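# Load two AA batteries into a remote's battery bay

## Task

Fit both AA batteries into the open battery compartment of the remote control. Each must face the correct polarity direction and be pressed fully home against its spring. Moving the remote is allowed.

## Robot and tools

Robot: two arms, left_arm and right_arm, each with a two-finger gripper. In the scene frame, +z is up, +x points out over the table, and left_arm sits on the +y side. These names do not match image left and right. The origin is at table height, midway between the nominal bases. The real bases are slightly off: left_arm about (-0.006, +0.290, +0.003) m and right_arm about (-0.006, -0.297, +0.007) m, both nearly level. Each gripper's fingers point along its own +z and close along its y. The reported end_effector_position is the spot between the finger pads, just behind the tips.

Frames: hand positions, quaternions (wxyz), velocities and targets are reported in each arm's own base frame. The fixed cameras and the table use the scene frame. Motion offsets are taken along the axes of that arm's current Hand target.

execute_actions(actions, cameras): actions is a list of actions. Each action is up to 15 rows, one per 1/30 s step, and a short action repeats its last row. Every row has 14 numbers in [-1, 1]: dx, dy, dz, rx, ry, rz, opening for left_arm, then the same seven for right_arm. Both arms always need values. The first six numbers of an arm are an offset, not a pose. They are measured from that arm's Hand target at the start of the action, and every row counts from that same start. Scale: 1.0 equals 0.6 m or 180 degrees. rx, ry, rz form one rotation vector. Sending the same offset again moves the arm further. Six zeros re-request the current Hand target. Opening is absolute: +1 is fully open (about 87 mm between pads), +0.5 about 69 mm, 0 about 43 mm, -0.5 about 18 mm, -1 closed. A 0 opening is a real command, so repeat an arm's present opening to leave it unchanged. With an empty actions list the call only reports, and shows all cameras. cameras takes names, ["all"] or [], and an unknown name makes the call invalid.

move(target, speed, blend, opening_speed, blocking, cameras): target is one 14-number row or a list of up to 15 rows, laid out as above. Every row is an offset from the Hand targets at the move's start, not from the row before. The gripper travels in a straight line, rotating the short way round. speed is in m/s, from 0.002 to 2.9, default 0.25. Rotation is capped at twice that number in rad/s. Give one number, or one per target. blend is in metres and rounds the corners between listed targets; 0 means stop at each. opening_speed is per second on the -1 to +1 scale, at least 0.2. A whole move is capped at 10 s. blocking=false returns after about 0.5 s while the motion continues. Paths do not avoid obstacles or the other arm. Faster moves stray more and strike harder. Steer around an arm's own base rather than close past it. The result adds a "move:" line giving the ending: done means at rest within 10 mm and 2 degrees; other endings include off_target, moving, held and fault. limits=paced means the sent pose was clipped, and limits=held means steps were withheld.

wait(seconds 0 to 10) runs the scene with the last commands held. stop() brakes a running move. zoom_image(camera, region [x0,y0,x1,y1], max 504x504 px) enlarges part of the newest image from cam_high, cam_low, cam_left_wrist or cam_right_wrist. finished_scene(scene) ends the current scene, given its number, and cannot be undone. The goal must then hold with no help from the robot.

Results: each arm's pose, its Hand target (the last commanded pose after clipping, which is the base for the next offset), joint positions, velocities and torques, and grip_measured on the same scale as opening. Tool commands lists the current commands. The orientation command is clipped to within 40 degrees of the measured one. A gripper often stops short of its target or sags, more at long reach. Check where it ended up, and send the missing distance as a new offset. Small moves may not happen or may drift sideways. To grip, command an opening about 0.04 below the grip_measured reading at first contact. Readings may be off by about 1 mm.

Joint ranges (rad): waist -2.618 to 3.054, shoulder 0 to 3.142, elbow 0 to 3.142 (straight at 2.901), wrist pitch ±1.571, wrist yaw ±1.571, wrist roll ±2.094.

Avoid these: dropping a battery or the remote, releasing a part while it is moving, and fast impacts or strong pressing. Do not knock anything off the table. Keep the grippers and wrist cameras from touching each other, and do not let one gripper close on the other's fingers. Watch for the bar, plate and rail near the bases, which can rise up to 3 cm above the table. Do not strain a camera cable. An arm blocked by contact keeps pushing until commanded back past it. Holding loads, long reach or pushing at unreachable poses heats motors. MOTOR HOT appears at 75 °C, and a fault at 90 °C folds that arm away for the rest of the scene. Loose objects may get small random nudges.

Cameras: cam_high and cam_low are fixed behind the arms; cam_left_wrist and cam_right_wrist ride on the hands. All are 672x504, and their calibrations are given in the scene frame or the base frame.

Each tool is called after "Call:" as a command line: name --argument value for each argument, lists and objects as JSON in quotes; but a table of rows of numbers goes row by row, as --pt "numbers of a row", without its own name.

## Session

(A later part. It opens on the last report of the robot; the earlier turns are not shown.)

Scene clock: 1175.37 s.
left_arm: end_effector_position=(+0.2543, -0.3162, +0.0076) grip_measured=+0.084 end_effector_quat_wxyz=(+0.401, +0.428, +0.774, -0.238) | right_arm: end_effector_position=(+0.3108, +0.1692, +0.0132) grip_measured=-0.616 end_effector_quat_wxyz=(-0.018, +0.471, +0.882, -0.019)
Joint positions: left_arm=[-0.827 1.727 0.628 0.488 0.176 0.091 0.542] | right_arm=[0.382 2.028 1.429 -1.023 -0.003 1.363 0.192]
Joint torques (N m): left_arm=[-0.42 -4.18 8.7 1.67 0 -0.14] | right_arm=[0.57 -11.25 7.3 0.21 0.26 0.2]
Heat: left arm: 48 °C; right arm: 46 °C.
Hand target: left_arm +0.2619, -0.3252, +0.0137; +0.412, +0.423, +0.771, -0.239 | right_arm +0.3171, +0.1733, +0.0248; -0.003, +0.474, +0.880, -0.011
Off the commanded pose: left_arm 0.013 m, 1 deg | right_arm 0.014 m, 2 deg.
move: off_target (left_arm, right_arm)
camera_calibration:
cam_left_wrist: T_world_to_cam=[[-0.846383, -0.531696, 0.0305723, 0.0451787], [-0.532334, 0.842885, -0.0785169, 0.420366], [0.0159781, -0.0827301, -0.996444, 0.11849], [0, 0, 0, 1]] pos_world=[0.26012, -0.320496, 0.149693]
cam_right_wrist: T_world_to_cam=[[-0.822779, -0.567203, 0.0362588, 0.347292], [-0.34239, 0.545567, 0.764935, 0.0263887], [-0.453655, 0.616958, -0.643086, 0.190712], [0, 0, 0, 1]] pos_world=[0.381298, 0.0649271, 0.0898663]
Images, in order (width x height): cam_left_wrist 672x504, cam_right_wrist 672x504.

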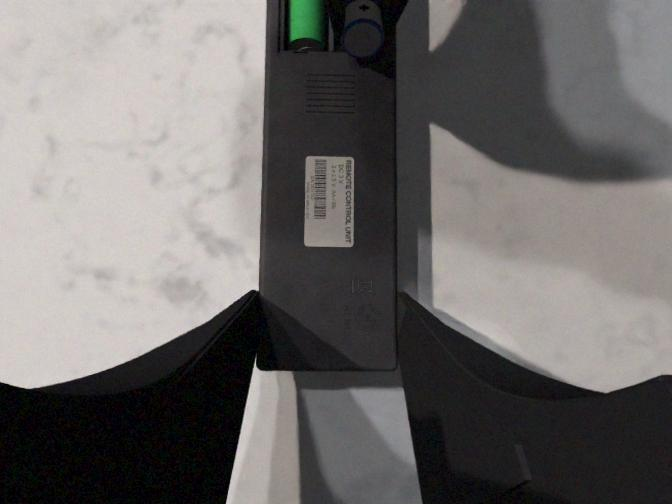

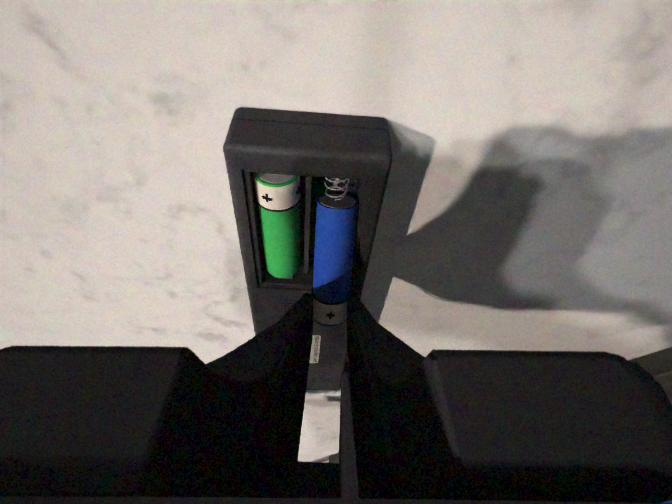

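Call:
move --target '[0,0,0,0,0,0,0.03,-0.02,0.002,0,0,0,0.014,-0.69]' --speed 0.05 --cameras '["cam_left_wrist","cam_right_wrist"]'

Call:
zoom_image --camera "cam_left_wrist" --region '[220, 0, 460, 130]'

Call:
zoom_image --camera "cam_right_wrist" --region '[220, 100, 440, 340]'

Scene clock: 1182.73 s.
left_arm: end_effector_position=(+0.2543, -0.3162, +0.0076) grip_measured=+0.084 end_effector_quat_wxyz=(+0.401, +0.428, +0.774, -0.238) | right_arm: end_effector_position=(+0.3139, +0.1649, +0.0155) grip_measured=-0.616 end_effector_quat_wxyz=(-0.018, +0.483, +0.875, -0.019)
Joint positions: left_arm=[-0.827 1.727 0.628 0.488 0.176 0.091 0.542] | right_arm=[0.367 2.028 1.439 -1.035 -0.003 1.375 0.192]
Joint torques (N m): left_arm=[-0.43 -4.16 8.69 1.67 0.01 -0.14] | right_arm=[-1.17 -10.45 7.23 0.28 0.24 0.16]
Heat: left arm: 48 °C; right arm: 47 °C.
Hand target: left_arm +0.2619, -0.3252, +0.0137; +0.412, +0.423, +0.771, -0.239 | right_arm +0.3247, +0.1639, +0.0248; -0.003, +0.494, +0.870, -0.011
Off the commanded pose: left_arm 0.013 m, 1 deg | right_arm 0.014 m, 2 deg.
move: off_target (left_arm, right_arm)
camera_calibration:
cam_left_wrist: T_world_to_cam=[[-0.846383, -0.531696, 0.0305723, 0.0451787], [-0.532334, 0.842885, -0.0785169, 0.420366], [0.0159781, -0.0827301, -0.996444, 0.11849], [0, 0, 0, 1]] pos_world=[0.26012, -0.320496, 0.149693]
cam_right_wrist: T_world_to_cam=[[-0.837537, -0.545011, 0.0386458, 0.348288], [-0.326218, 0.555542, 0.764823, 0.0213094], [-0.438307, 0.627961, -0.64308, 0.189597], [0, 0, 0, 1]] pos_world=[0.381757, 0.0589231, 0.0921681]
Images, in order (width x height): cam_left_wrist 672x504, cam_right_wrist 672x504.

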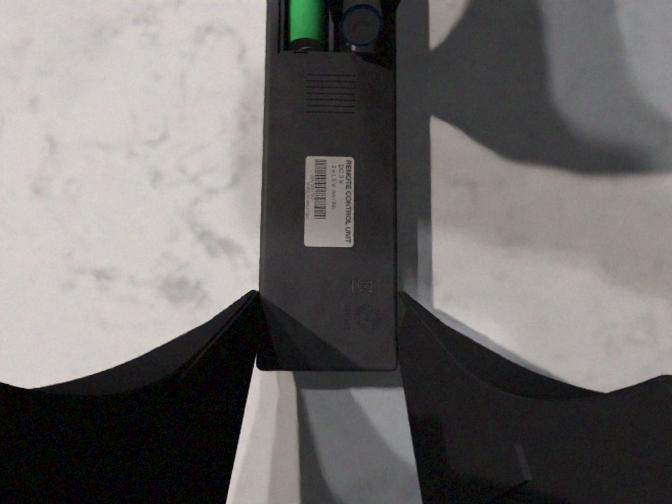

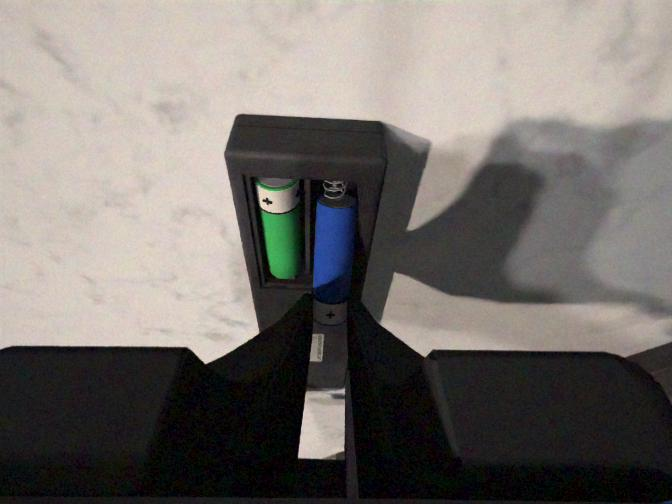

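Scaled by 2.100 from the camera's 672x504 image, which has a finer 960x720 frame.

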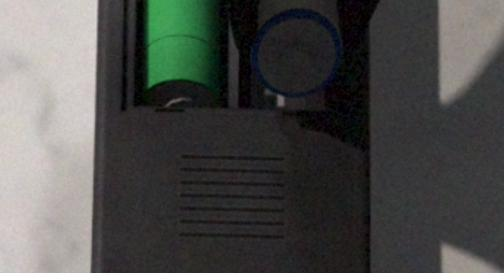

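Scaled by 2.100 from the camera's 672x504 image, which has a finer 960x720 frame.

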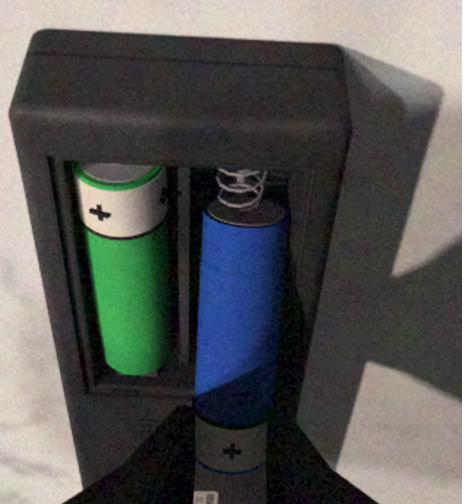

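Call:
move --target '[0,0,0,0,0,0,0.03,-0.015,0.001,0.014,0,0,0.006,-0.69]' --speed 0.05 --cameras '["cam_left_wrist","cam_right_wrist","cam_low"]'

Call:
zoom_image --camera "cam_left_wrist" --region '[220, 0, 460, 130]'

Call:
zoom_image --camera "cam_right_wrist" --region '[220, 100, 440, 340]'

Call:
zoom_image --camera "cam_low" --region '[160, 300, 260, 340]'

Scene clock: 1207.33 s.
left_arm: end_effector_position=(+0.2543, -0.3162, +0.0076) grip_measured=+0.084 end_effector_quat_wxyz=(+0.401, +0.428, +0.774, -0.238) | right_arm: end_effector_position=(+0.3155, +0.1629, +0.0161) grip_measured=-0.617 end_effector_quat_wxyz=(-0.024, +0.489, +0.872, -0.014)
Joint positions: left_arm=[-0.827 1.727 0.628 0.488 0.176 0.091 0.542] | right_arm=[0.353 2.028 1.439 -1.034 -0.018 1.375 0.192]
Joint torques (N m): left_arm=[-0.42 -4.18 8.69 1.67 0.01 -0.13] | right_arm=[-1.78 -9.05 6.56 0.54 0.43 0.15]
Heat: left arm: 48 °C; right arm: 47 °C.
Hand target: left_arm +0.2619, -0.3252, +0.0137; +0.412, +0.423, +0.771, -0.239 | right_arm +0.3297, +0.1564, +0.0164; -0.003, +0.502, +0.865, -0.011
Off the commanded pose: left_arm 0.013 m, 1 deg | right_arm 0.016 m, 3 deg.
move: off_target (left_arm, right_arm)
camera_calibration:
cam_left_wrist: T_world_to_cam=[[-0.846383, -0.531696, 0.0305723, 0.0451787], [-0.532334, 0.842885, -0.0785169, 0.420366], [0.0159781, -0.0827301, -0.996444, 0.11849], [0, 0, 0, 1]] pos_world=[0.26012, -0.320496, 0.149693]
cam_right_wrist: T_world_to_cam=[[-0.845572, -0.532697, 0.0352481, 0.349032], [-0.314152, 0.549876, 0.773916, 0.0194923], [-0.431644, 0.643328, -0.632307, 0.187146], [0, 0, 0, 1]] pos_world=[0.382035, 0.0548133, 0.0909457]
Images, in order (width x height): cam_low 672x504, cam_left_wrist 672x504, cam_right_wrist 672x504.

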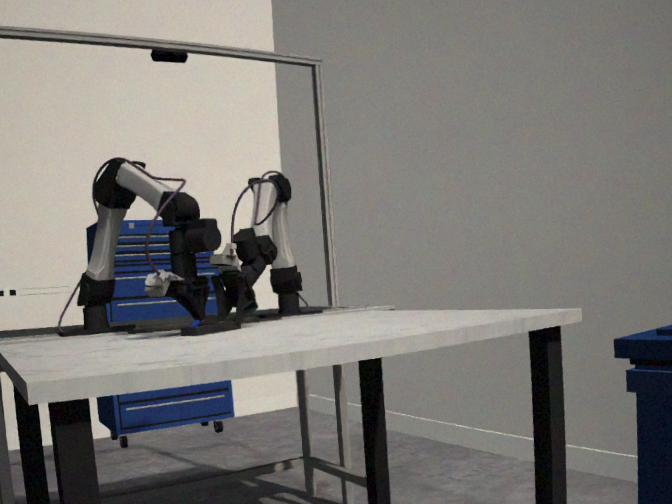

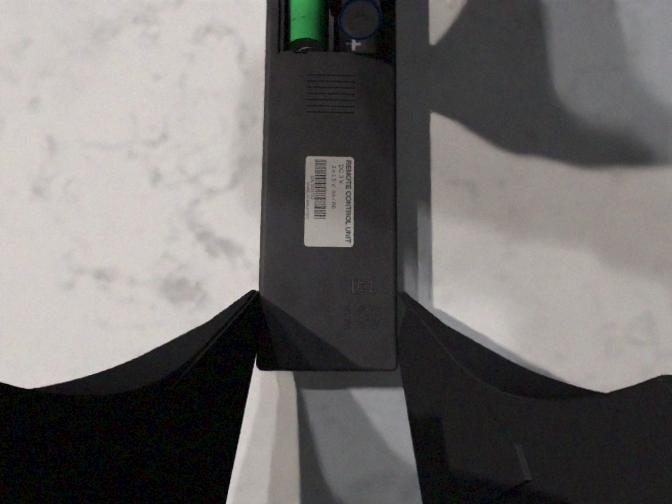

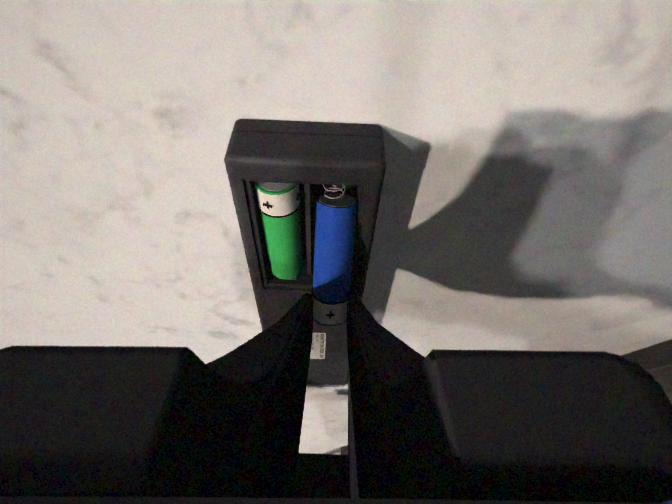

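Scaled by 2.100 from the camera's 672x504 image, which has a finer 960x720 frame.

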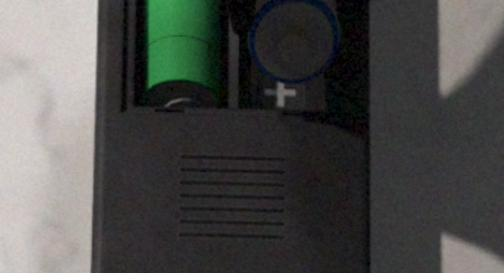

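Scaled by 2.100 from the camera's 672x504 image, which has a finer 960x720 frame.

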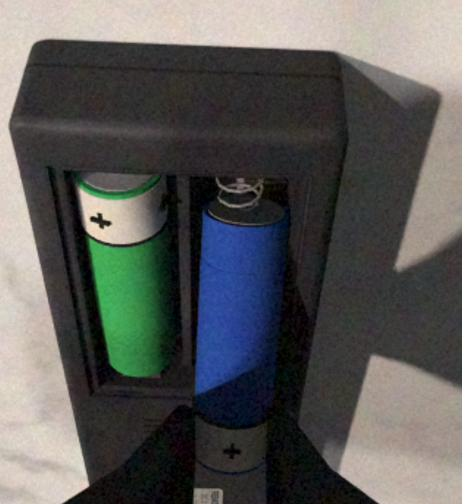

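Scaled by 5.040 from the camera's 672x504 image, which has a finer 960x720 frame.

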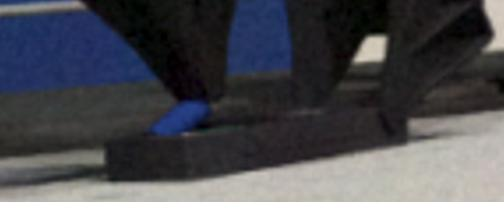

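Call:
move --target '[0,0,0,0,0,0,0.03,-0.012,0.001,0.014,0,0,0,-0.69]' --speed 0.05 --cameras '["cam_left_wrist","cam_right_wrist","cam_low"]'

Call:
zoom_image --camera "cam_left_wrist" --region '[220, 0, 460, 130]'

Call:
zoom_image --camera "cam_right_wrist" --region '[220, 100, 440, 340]'

Call:
zoom_image --camera "cam_low" --region '[160, 300, 260, 340]'

Scene clock: 1216.97 s.
left_arm: end_effector_position=(+0.2553, -0.3174, +0.0091) grip_measured=+0.084 end_effector_quat_wxyz=(+0.403, +0.427, +0.773, -0.239) | right_arm: end_effector_position=(+0.3171, +0.1618, +0.0135) grip_measured=-0.617 end_effector_quat_wxyz=(-0.032, +0.495, +0.868, -0.010)
Joint positions: left_arm=[-0.827 1.727 0.633 0.488 0.176 0.09 0.542] | right_arm=[0.339 2.038 1.439 -1.028 -0.036 1.375 0.192]
Joint torques (N m): left_arm=[-0.39 -4.11 8.36 1.68 0 -0.13] | right_arm=[-2.24 -8.44 5.65 0.64 0.48 -0.06]
Heat: left arm: 48 °C; right arm: 47 °C.
Hand target: left_arm +0.2619, -0.3252, +0.0137; +0.412, +0.423, +0.771, -0.239 | right_arm +0.3336, +0.1504, +0.0080; -0.003, +0.502, +0.865, -0.011
Off the commanded pose: left_arm 0.011 m, 1 deg | right_arm 0.021 m, 3 deg.
move: off_target (left_arm, right_arm)
camera_calibration:
cam_left_wrist: T_world_to_cam=[[-0.84637, -0.531744, 0.0300881, 0.0454083], [-0.532271, 0.842534, -0.0826149, 0.421944], [0.0185797, -0.0859378, -0.996127, 0.118156], [0, 0, 0, 1]] pos_world=[0.260825, -0.321202, 0.151191]
cam_right_wrist: T_world_to_cam=[[-0.852799, -0.521047, 0.0352638, 0.350373], [-0.298783, 0.542171, 0.785353, 0.0187916], [-0.428325, 0.659212, -0.618043, 0.183051], [0, 0, 0, 1]] pos_world=[0.382818, 0.0517032, 0.0860198]
Images, in order (width x height): cam_low 672x504, cam_left_wrist 672x504, cam_right_wrist 672x504.

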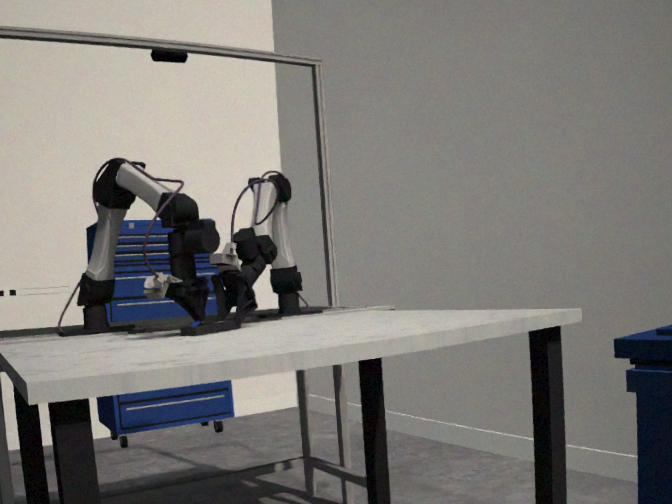

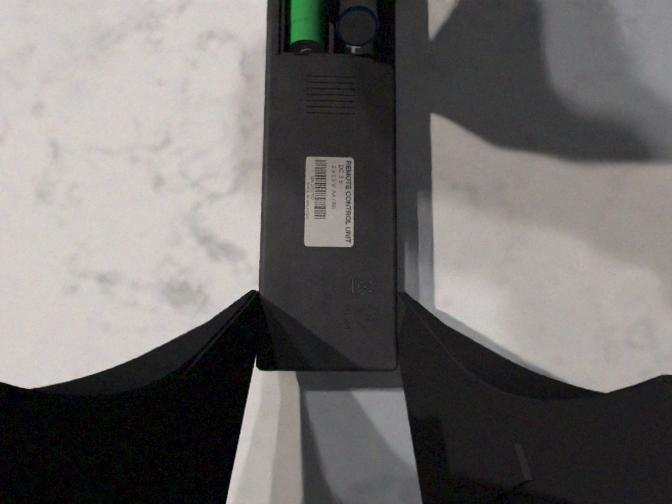

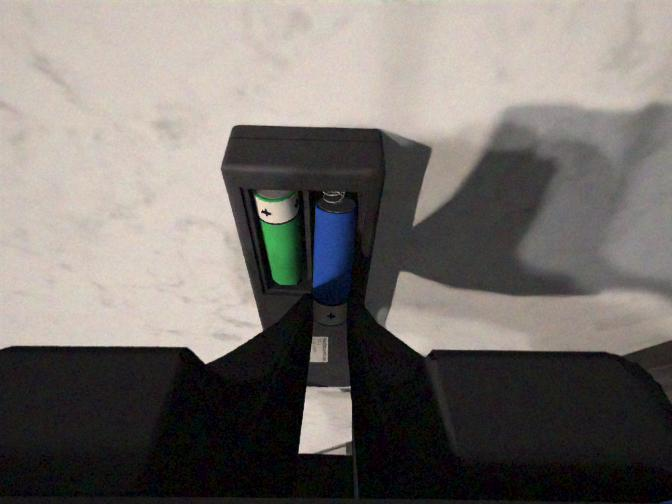

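Scaled by 2.100 from the camera's 672x504 image, which has a finer 960x720 frame.

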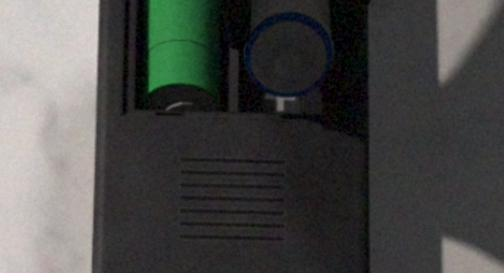

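Scaled by 2.100 from the camera's 672x504 image, which has a finer 960x720 frame.

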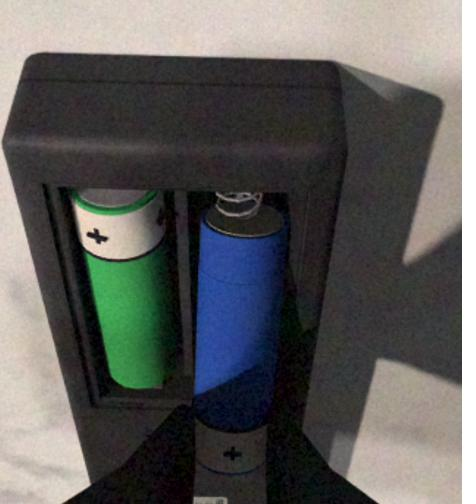

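Scaled by 5.040 from the camera's 672x504 image, which has a finer 960x720 frame.

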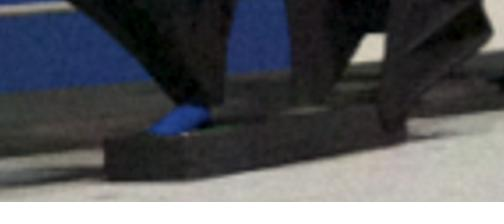

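Call:
move --target '[0,0,0,0,0,0,0.03,-0.012,0.001,0.010,0,0,0,-0.69]' --speed 0.05 --cameras '["cam_left_wrist","cam_right_wrist","cam_low"]'

Call:
zoom_image --camera "cam_left_wrist" --region '[220, 0, 460, 130]'

Call:
zoom_image --camera "cam_right_wrist" --region '[220, 100, 440, 340]'

Call:
zoom_image --camera "cam_low" --region '[160, 300, 260, 340]'

Scene clock: 1225.00 s.
left_arm: end_effector_position=(+0.2553, -0.3174, +0.0091) grip_measured=+0.084 end_effector_quat_wxyz=(+0.403, +0.427, +0.773, -0.239) | right_arm: end_effector_position=(+0.3173, +0.1608, +0.0105) grip_measured=-0.618 end_effector_quat_wxyz=(-0.043, +0.497, +0.866, -0.006)
Joint positions: left_arm=[-0.827 1.727 0.633 0.488 0.176 0.09 0.542] | right_arm=[0.326 2.05 1.439 -1.026 -0.056 1.367 0.191]
Joint torques (N m): left_arm=[-0.39 -4.14 8.36 1.67 0.01 -0.12] | right_arm=[-2.59 -8.32 5.55 0.75 0.74 -0.17]
Heat: left arm: 48 °C; right arm: 47 °C.
Hand target: left_arm +0.2619, -0.3252, +0.0137; +0.412, +0.423, +0.771, -0.239 | right_arm +0.3377, +0.1442, +0.0021; -0.003, +0.502, +0.865, -0.011
Off the commanded pose: left_arm 0.011 m, 1 deg | right_arm 0.027 m, 5 deg.
move: off_target (left_arm, right_arm)
camera_calibration:
cam_left_wrist: T_world_to_cam=[[-0.84615, -0.532065, 0.0306145, 0.0451668], [-0.532628, 0.84227, -0.0829969, 0.42201], [0.0183741, -0.0865339, -0.996079, 0.11801], [0, 0, 0, 1]] pos_world=[0.260824, -0.321203, 0.15119]
cam_right_wrist: T_world_to_cam=[[-0.855298, -0.516638, 0.0393825, 0.350089], [-0.283585, 0.530378, 0.798923, 0.0186795], [-0.433642, 0.672149, -0.600142, 0.18146], [0, 0, 0, 1]] pos_world=[0.383416, 0.0489939, 0.0801907]
Images, in order (width x height): cam_low 672x504, cam_left_wrist 672x504, cam_right_wrist 672x504.

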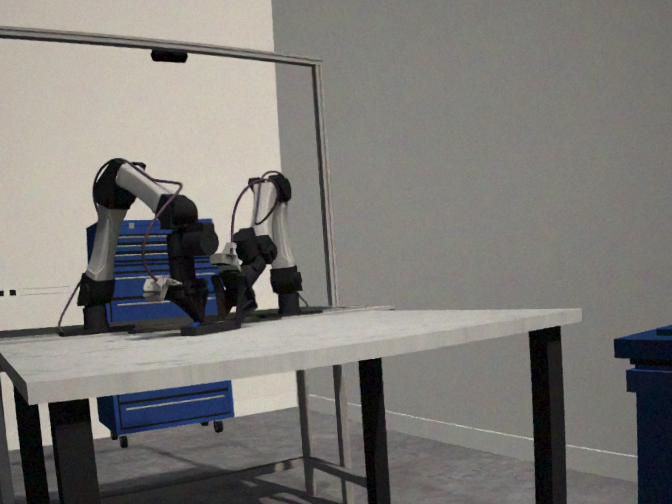

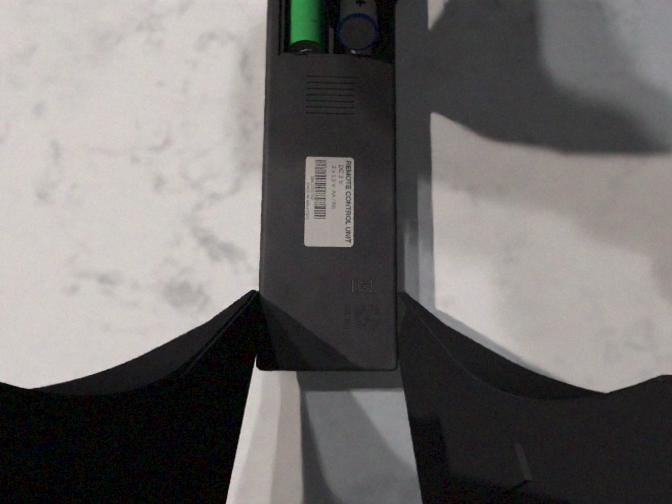

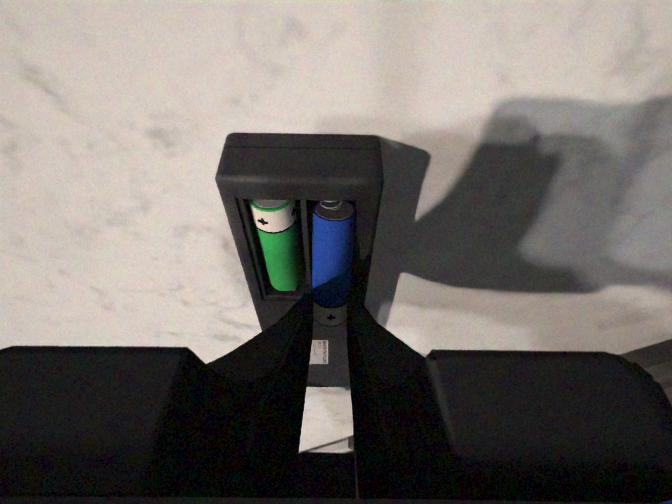

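Scaled by 2.100 from the camera's 672x504 image, which has a finer 960x720 frame.

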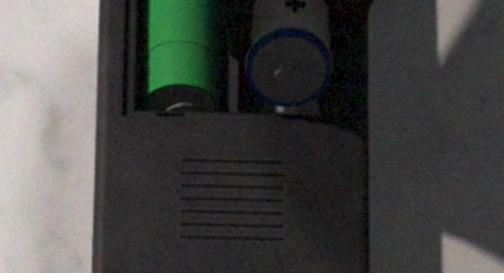

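Scaled by 2.100 from the camera's 672x504 image, which has a finer 960x720 frame.

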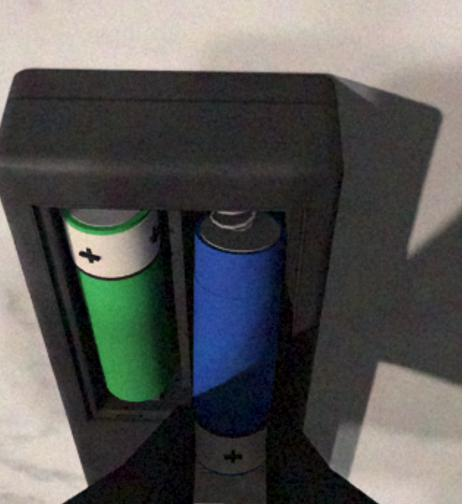

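Scaled by 5.040 from the camera's 672x504 image, which has a finer 960x720 frame.

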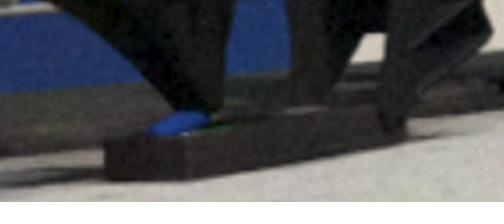

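Call:
move --target '[0,0,0,0,0,0,0.03,-0.015,0.001,0.008,0,0,0,-0.69]' --speed 0.05 --cameras '["cam_left_wrist","cam_right_wrist","cam_low"]'

Call:
zoom_image --camera "cam_left_wrist" --region '[220, 0, 460, 130]'

Call:
zoom_image --camera "cam_right_wrist" --region '[220, 100, 440, 340]'

Call:
zoom_image --camera "cam_low" --region '[160, 300, 260, 340]'

Scene clock: 1229.53 s.
left_arm: end_effector_position=(+0.2574, -0.3193, +0.0099) grip_measured=+0.084 end_effector_quat_wxyz=(+0.405, +0.426, +0.773, -0.239) | right_arm: end_effector_position=(+0.3185, +0.1578, +0.0068) grip_measured=-0.621 end_effector_quat_wxyz=(-0.052, +0.496, +0.867, -0.002)
Joint positions: left_arm=[-0.827 1.733 0.64 0.491 0.174 0.089 0.542] | right_arm=[0.309 2.064 1.439 -1.019 -0.075 1.346 0.19]
Joint torques (N m): left_arm=[-0.36 -4.64 7.75 1.64 0.03 -0.12] | right_arm=[-2.97 -8.32 5.82 0.74 0.88 -0.18]
Heat: left arm: 48 °C; right arm: 47 °C.
Hand target: left_arm +0.2619, -0.3251, +0.0136; +0.412, +0.423, +0.771, -0.239 | right_arm +0.3425, +0.1367, -0.0027; -0.003, +0.502, +0.865, -0.011
Off the commanded pose: left_arm 0.008 m, 1 deg | right_arm 0.033 m, 6 deg.
move: off_target (right_arm)
camera_calibration:
cam_left_wrist: T_world_to_cam=[[-0.845356, -0.533382, 0.0296294, 0.0452685], [-0.533765, 0.841111, -0.0873324, 0.424699], [0.0216599, -0.0896421, -0.995738, 0.116736], [0, 0, 0, 1]] pos_world=[0.262429, -0.322609, 0.151987]
cam_right_wrist: T_world_to_cam=[[-0.853933, -0.518791, 0.0406765, 0.349721], [-0.275073, 0.516358, 0.810993, 0.0230526], [-0.441739, 0.681345, -0.58364, 0.182789], [0, 0, 0, 1]] pos_world=[0.385724, 0.0449861, 0.0737622]
Images, in order (width x height): cam_low 672x504, cam_left_wrist 672x504, cam_right_wrist 672x504.

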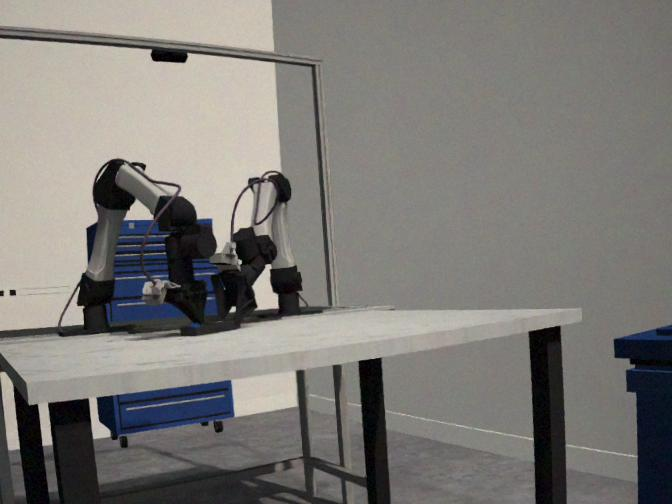

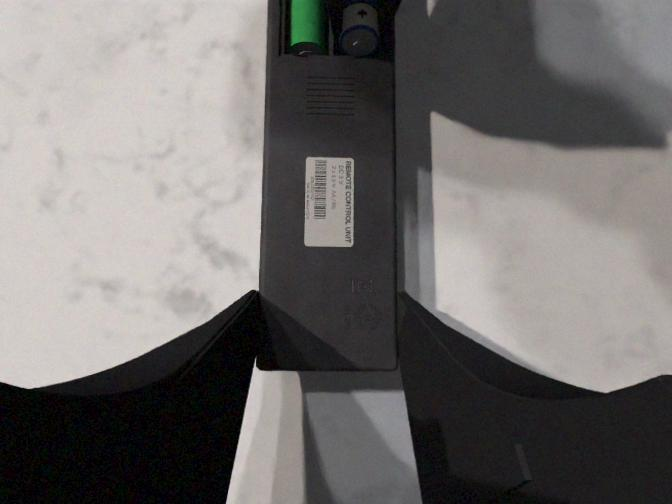

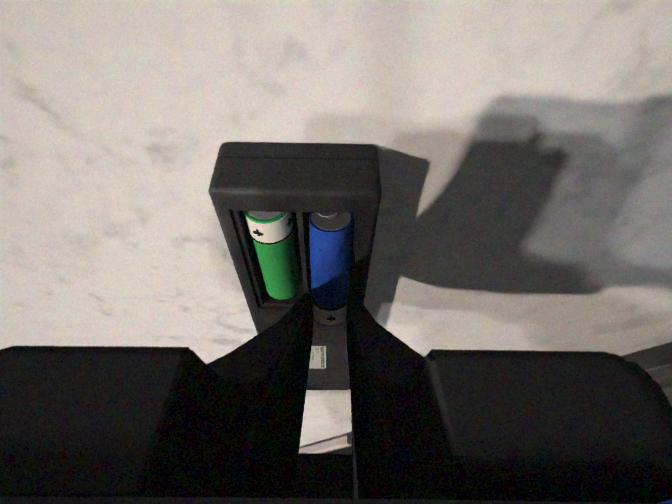

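Scaled by 2.100 from the camera's 672x504 image, which has a finer 960x720 frame.

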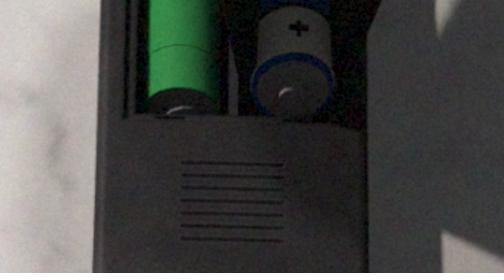

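Scaled by 2.100 from the camera's 672x504 image, which has a finer 960x720 frame.

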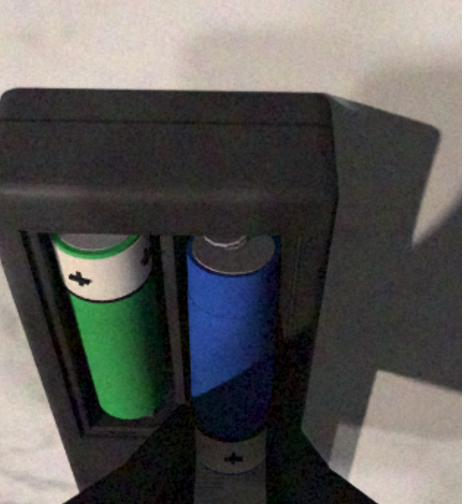

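Scaled by 5.040 from the camera's 672x504 image, which has a finer 960x720 frame.

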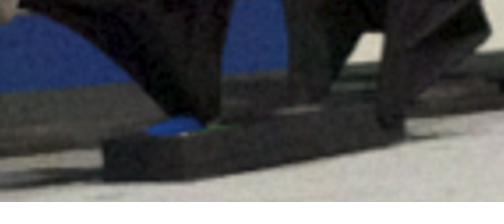

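Call:
zoom_image --camera "cam_left_wrist" --region '[320, 20, 400, 80]'

Scaled by 6.300 from the camera's 672x504 image, which has a finer 960x720 frame.

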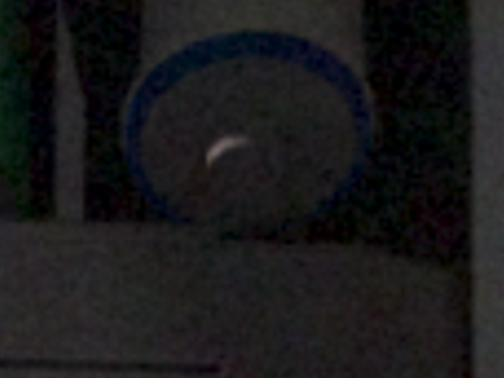

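Call:
move --target '[0,0,0,0,0,0,0.03,-0.01,0.001,0.012,0,0,0,-0.69]' --speed 0.05 --cameras '["cam_left_wrist","cam_right_wrist","cam_low"]'

Call:
zoom_image --camera "cam_left_wrist" --region '[300, 0, 400, 80]'

Call:
zoom_image --camera "cam_right_wrist" --region '[220, 100, 440, 340]'

Call:
zoom_image --camera "cam_low" --region '[160, 300, 260, 340]'

Scene clock: 1249.03 s.
left_arm: end_effector_position=(+0.2576, -0.3198, +0.0099) grip_measured=+0.084 end_effector_quat_wxyz=(+0.406, +0.426, +0.772, -0.239) | right_arm: end_effector_position=(+0.3190, +0.1568, +0.0048) grip_measured=-0.621 end_effector_quat_wxyz=(-0.061, +0.496, +0.866, +0.004)
Joint positions: left_arm=[-0.829 1.735 0.64 0.495 0.171 0.088 0.542] | right_arm=[0.296 2.073 1.439 -1.015 -0.094 1.332 0.189]
Joint torques (N m): left_arm=[-0.24 -4.77 7.77 1.61 0.06 -0.11] | right_arm=[-3.11 -7.68 5.56 0.91 1.16 -0.23]
Heat: left arm: 46 °C; right arm: 46 °C.
Hand target: left_arm +0.2619, -0.3252, +0.0136; +0.412, +0.423, +0.771, -0.239 | right_arm +0.3459, +0.1317, -0.0099; -0.003, +0.502, +0.865, -0.011
Off the commanded pose: left_arm 0.008 m, 1 deg | right_arm 0.040 m, 7 deg.
move: off_target (right_arm)
camera_calibration:
cam_left_wrist: T_world_to_cam=[[-0.844698, -0.534512, 0.027961, 0.0446863], [-0.534698, 0.840329, -0.0891351, 0.42526], [0.0241473, -0.090243, -0.995627, 0.115938], [0, 0, 0, 1]] pos_world=[0.262332, -0.32301, 0.152087]
cam_right_wrist: T_world_to_cam=[[-0.853766, -0.519138, 0.0397384, 0.349677], [-0.266435, 0.501196, 0.823295, 0.0249244], [-0.447321, 0.692314, -0.56622, 0.18252], [0, 0, 0, 1]] pos_world=[0.386828, 0.0426776, 0.0689307]
Images, in order (width x height): cam_low 672x504, cam_left_wrist 672x504, cam_right_wrist 672x504.

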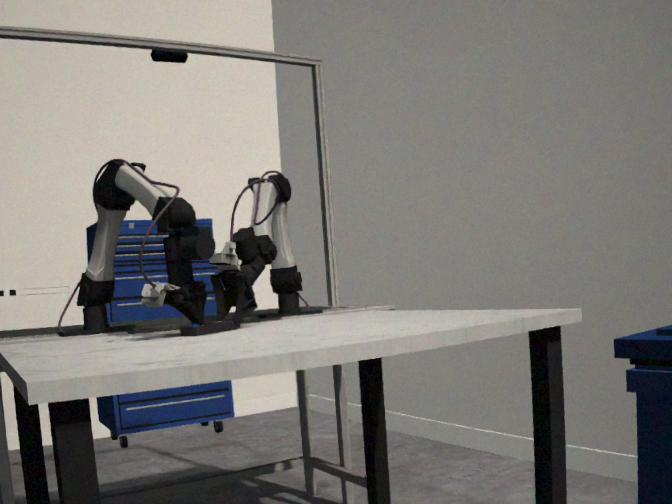

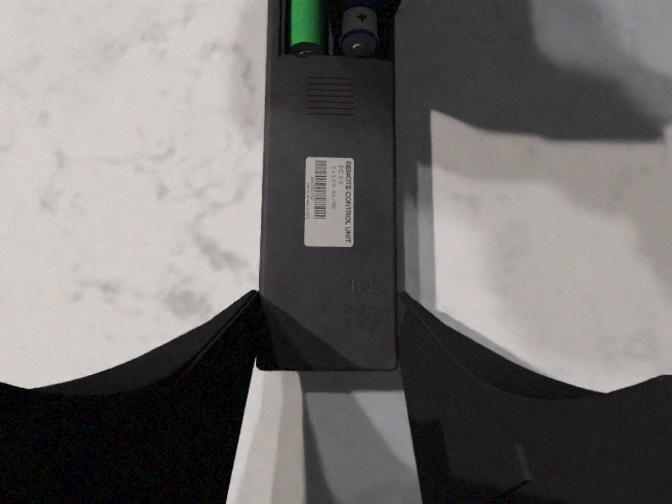

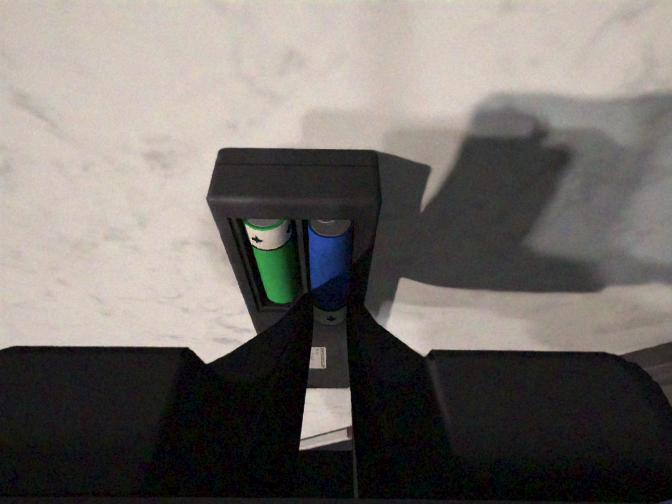

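Scaled by 5.040 from the camera's 672x504 image, which has a finer 960x720 frame.

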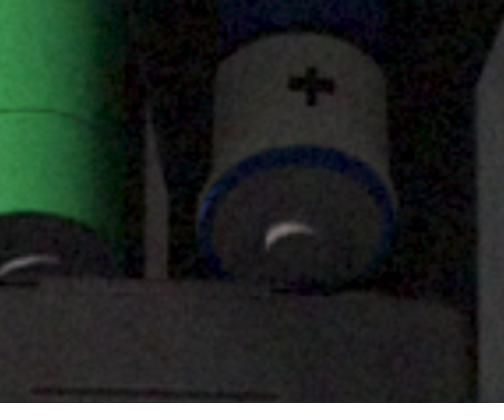

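Scaled by 2.100 from the camera's 672x504 image, which has a finer 960x720 frame.

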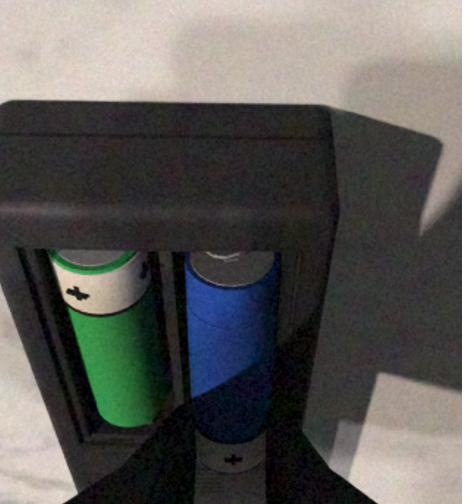

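Scaled by 5.040 from the camera's 672x504 image, which has a finer 960x720 frame.

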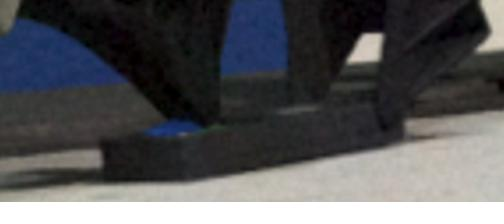

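Call:
move --target '[0,0,0,0,0,0,0.03,0.03,0,-0.012,0,0,0,-0.69]' --speed 0.05 --cameras '["cam_left_wrist","cam_right_wrist","cam_low"]'

Call:
zoom_image --camera "cam_left_wrist" --region '[300, 0, 400, 80]'

Call:
zoom_image --camera "cam_right_wrist" --region '[220, 100, 440, 340]'

Call:
zoom_image --camera "cam_low" --region '[160, 300, 260, 340]'

Scene clock: 1255.17 s.
left_arm: end_effector_position=(+0.2573, -0.3192, +0.0092) grip_measured=+0.084 end_effector_quat_wxyz=(+0.405, +0.425, +0.774, -0.238) | right_arm: end_effector_position=(+0.3183, +0.1585, +0.0042) grip_measured=-0.621 end_effector_quat_wxyz=(-0.058, +0.496, +0.867, +0.000)
Joint positions: left_arm=[-0.829 1.735 0.64 0.491 0.17 0.087 0.542] | right_arm=[0.306 2.073 1.439 -1.015 -0.086 1.341 0.189]
Joint torques (N m): left_arm=[-0.27 -4.77 7.73 1.64 0.07 -0.11] | right_arm=[-0.35 -9.84 5.04 0.78 0.92 0.27]
Heat: left arm: 46 °C; right arm: 46 °C.
Hand target: left_arm +0.2619, -0.3251, +0.0136; +0.412, +0.423, +0.771, -0.239 | right_arm +0.3371, +0.1474, -0.0028; -0.003, +0.501, +0.865, -0.011
Off the commanded pose: left_arm 0.009 m, 1 deg | right_arm 0.023 m, 6 deg.
move: off_target (right_arm)
camera_calibration:
cam_left_wrist: T_world_to_cam=[[-0.843878, -0.535773, 0.0285761, 0.0440979], [-0.536094, 0.839832, -0.0853536, 0.424646], [0.021731, -0.0873475, -0.995941, 0.116778], [0, 0, 0, 1]] pos_world=[0.262326, -0.322805, 0.151289]
cam_right_wrist: T_world_to_cam=[[-0.853255, -0.519736, 0.0427702, 0.349885], [-0.268718, 0.508477, 0.818072, 0.0237836], [-0.446929, 0.686531, -0.573523, 0.181452], [0, 0, 0, 1]] pos_world=[0.386029, 0.0451818, 0.0696459]
Images, in order (width x height): cam_low 672x504, cam_left_wrist 672x504, cam_right_wrist 672x504.

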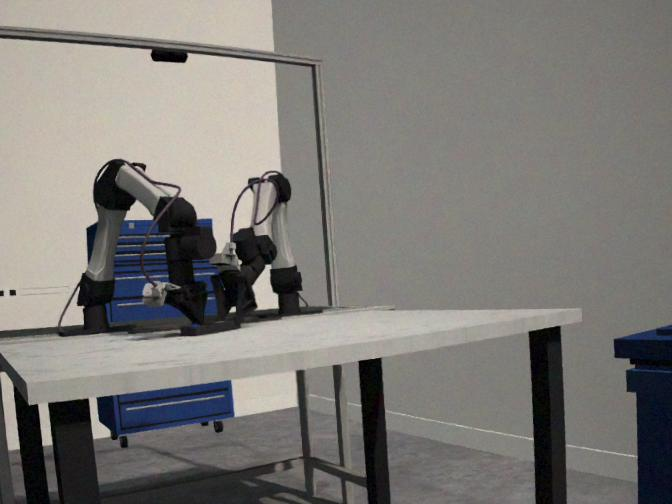

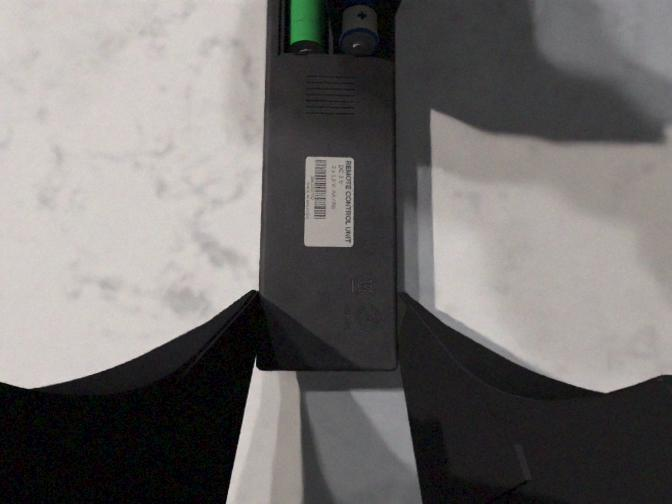

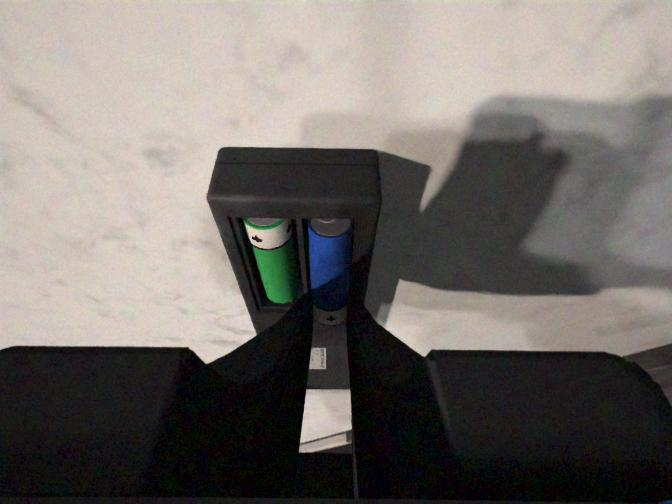

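Scaled by 5.040 from the camera's 672x504 image, which has a finer 960x720 frame.

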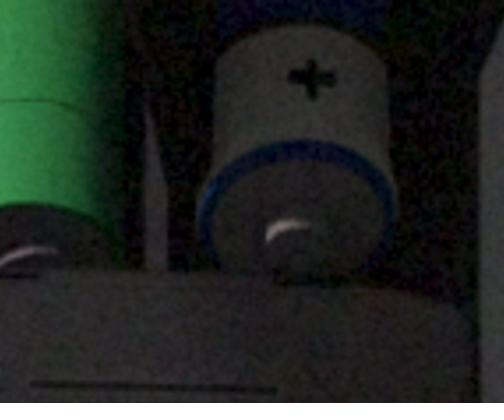

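Scaled by 2.100 from the camera's 672x504 image, which has a finer 960x720 frame.

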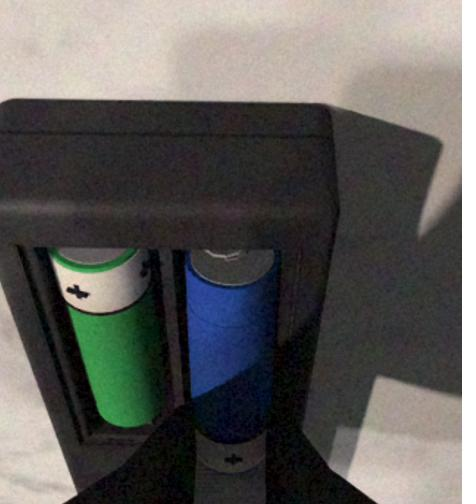

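Scaled by 5.040 from the camera's 672x504 image, which has a finer 960x720 frame.

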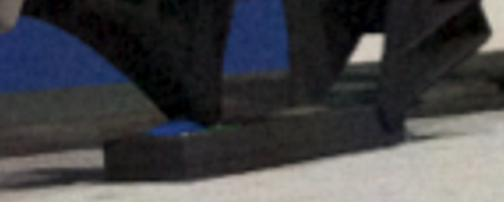

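Call:
move --target '[0,0,0,0,0,0,0.03,0.025,0,-0.008,0,0,0,-0.69]' --speed 0.05 --cameras '["cam_left_wrist"]'

Call:
zoom_image --camera "cam_left_wrist" --region '[300, 0, 400, 80]'

Scene clock: 1259.67 s.
left_arm: end_effector_position=(+0.2566, -0.3181, +0.0078) grip_measured=+0.084 end_effector_quat_wxyz=(+0.402, +0.425, +0.776, -0.236) | right_arm: end_effector_position=(+0.3175, +0.1618, +0.0042) grip_measured=-0.621 end_effector_quat_wxyz=(-0.038, +0.496, +0.868, -0.014)
Joint positions: left_arm=[-0.829 1.735 0.64 0.484 0.168 0.087 0.542] | right_arm=[0.337 2.066 1.439 -1.015 -0.039 1.374 0.189]
Joint torques (N m): left_arm=[-0.27 -4.77 7.75 1.71 0.1 -0.09] | right_arm=[0.29 -10.17 4.67 0.71 0.58 0.31]
Heat: left arm: 46 °C; right arm: 46 °C.
Hand target: left_arm +0.2618, -0.3251, +0.0136; +0.412, +0.423, +0.771, -0.239 | right_arm +0.3297, +0.1605, +0.0019; -0.003, +0.502, +0.865, -0.011
Off the commanded pose: left_arm 0.011 m, 1 deg | right_arm 0.012 m, 4 deg.
move: off_target (left_arm, right_arm)
camera_calibration:
cam_left_wrist: T_world_to_cam=[[-0.842795, -0.537442, 0.0292084, 0.0434092], [-0.53796, 0.839388, -0.0776352, 0.423587], [0.0172072, -0.0811435, -0.996554, 0.118686], [0, 0, 0, 1]] pos_world=[0.262415, -0.322593, 0.149895]
Images, in order (width x height): cam_left_wrist 672x504.

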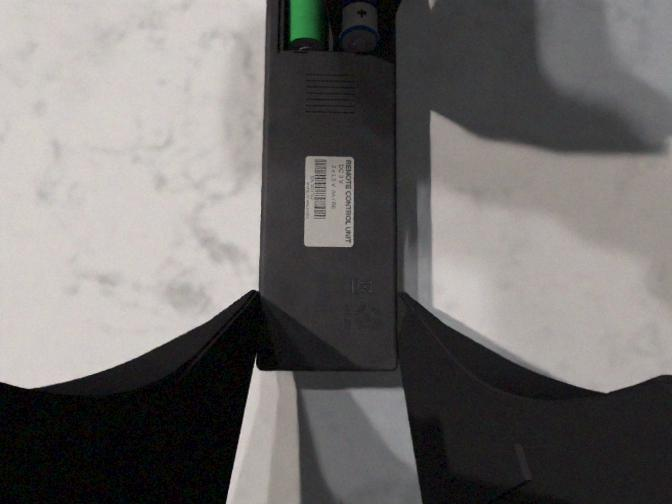

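Scaled by 5.040 from the camera's 672x504 image, which has a finer 960x720 frame.

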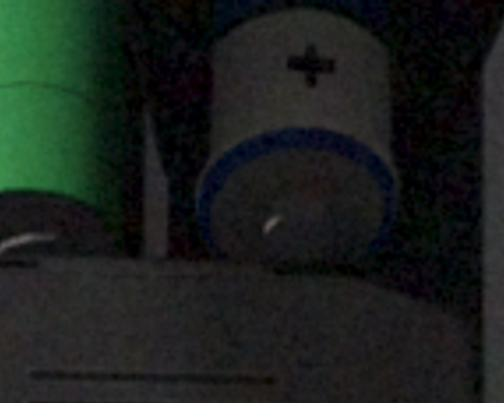

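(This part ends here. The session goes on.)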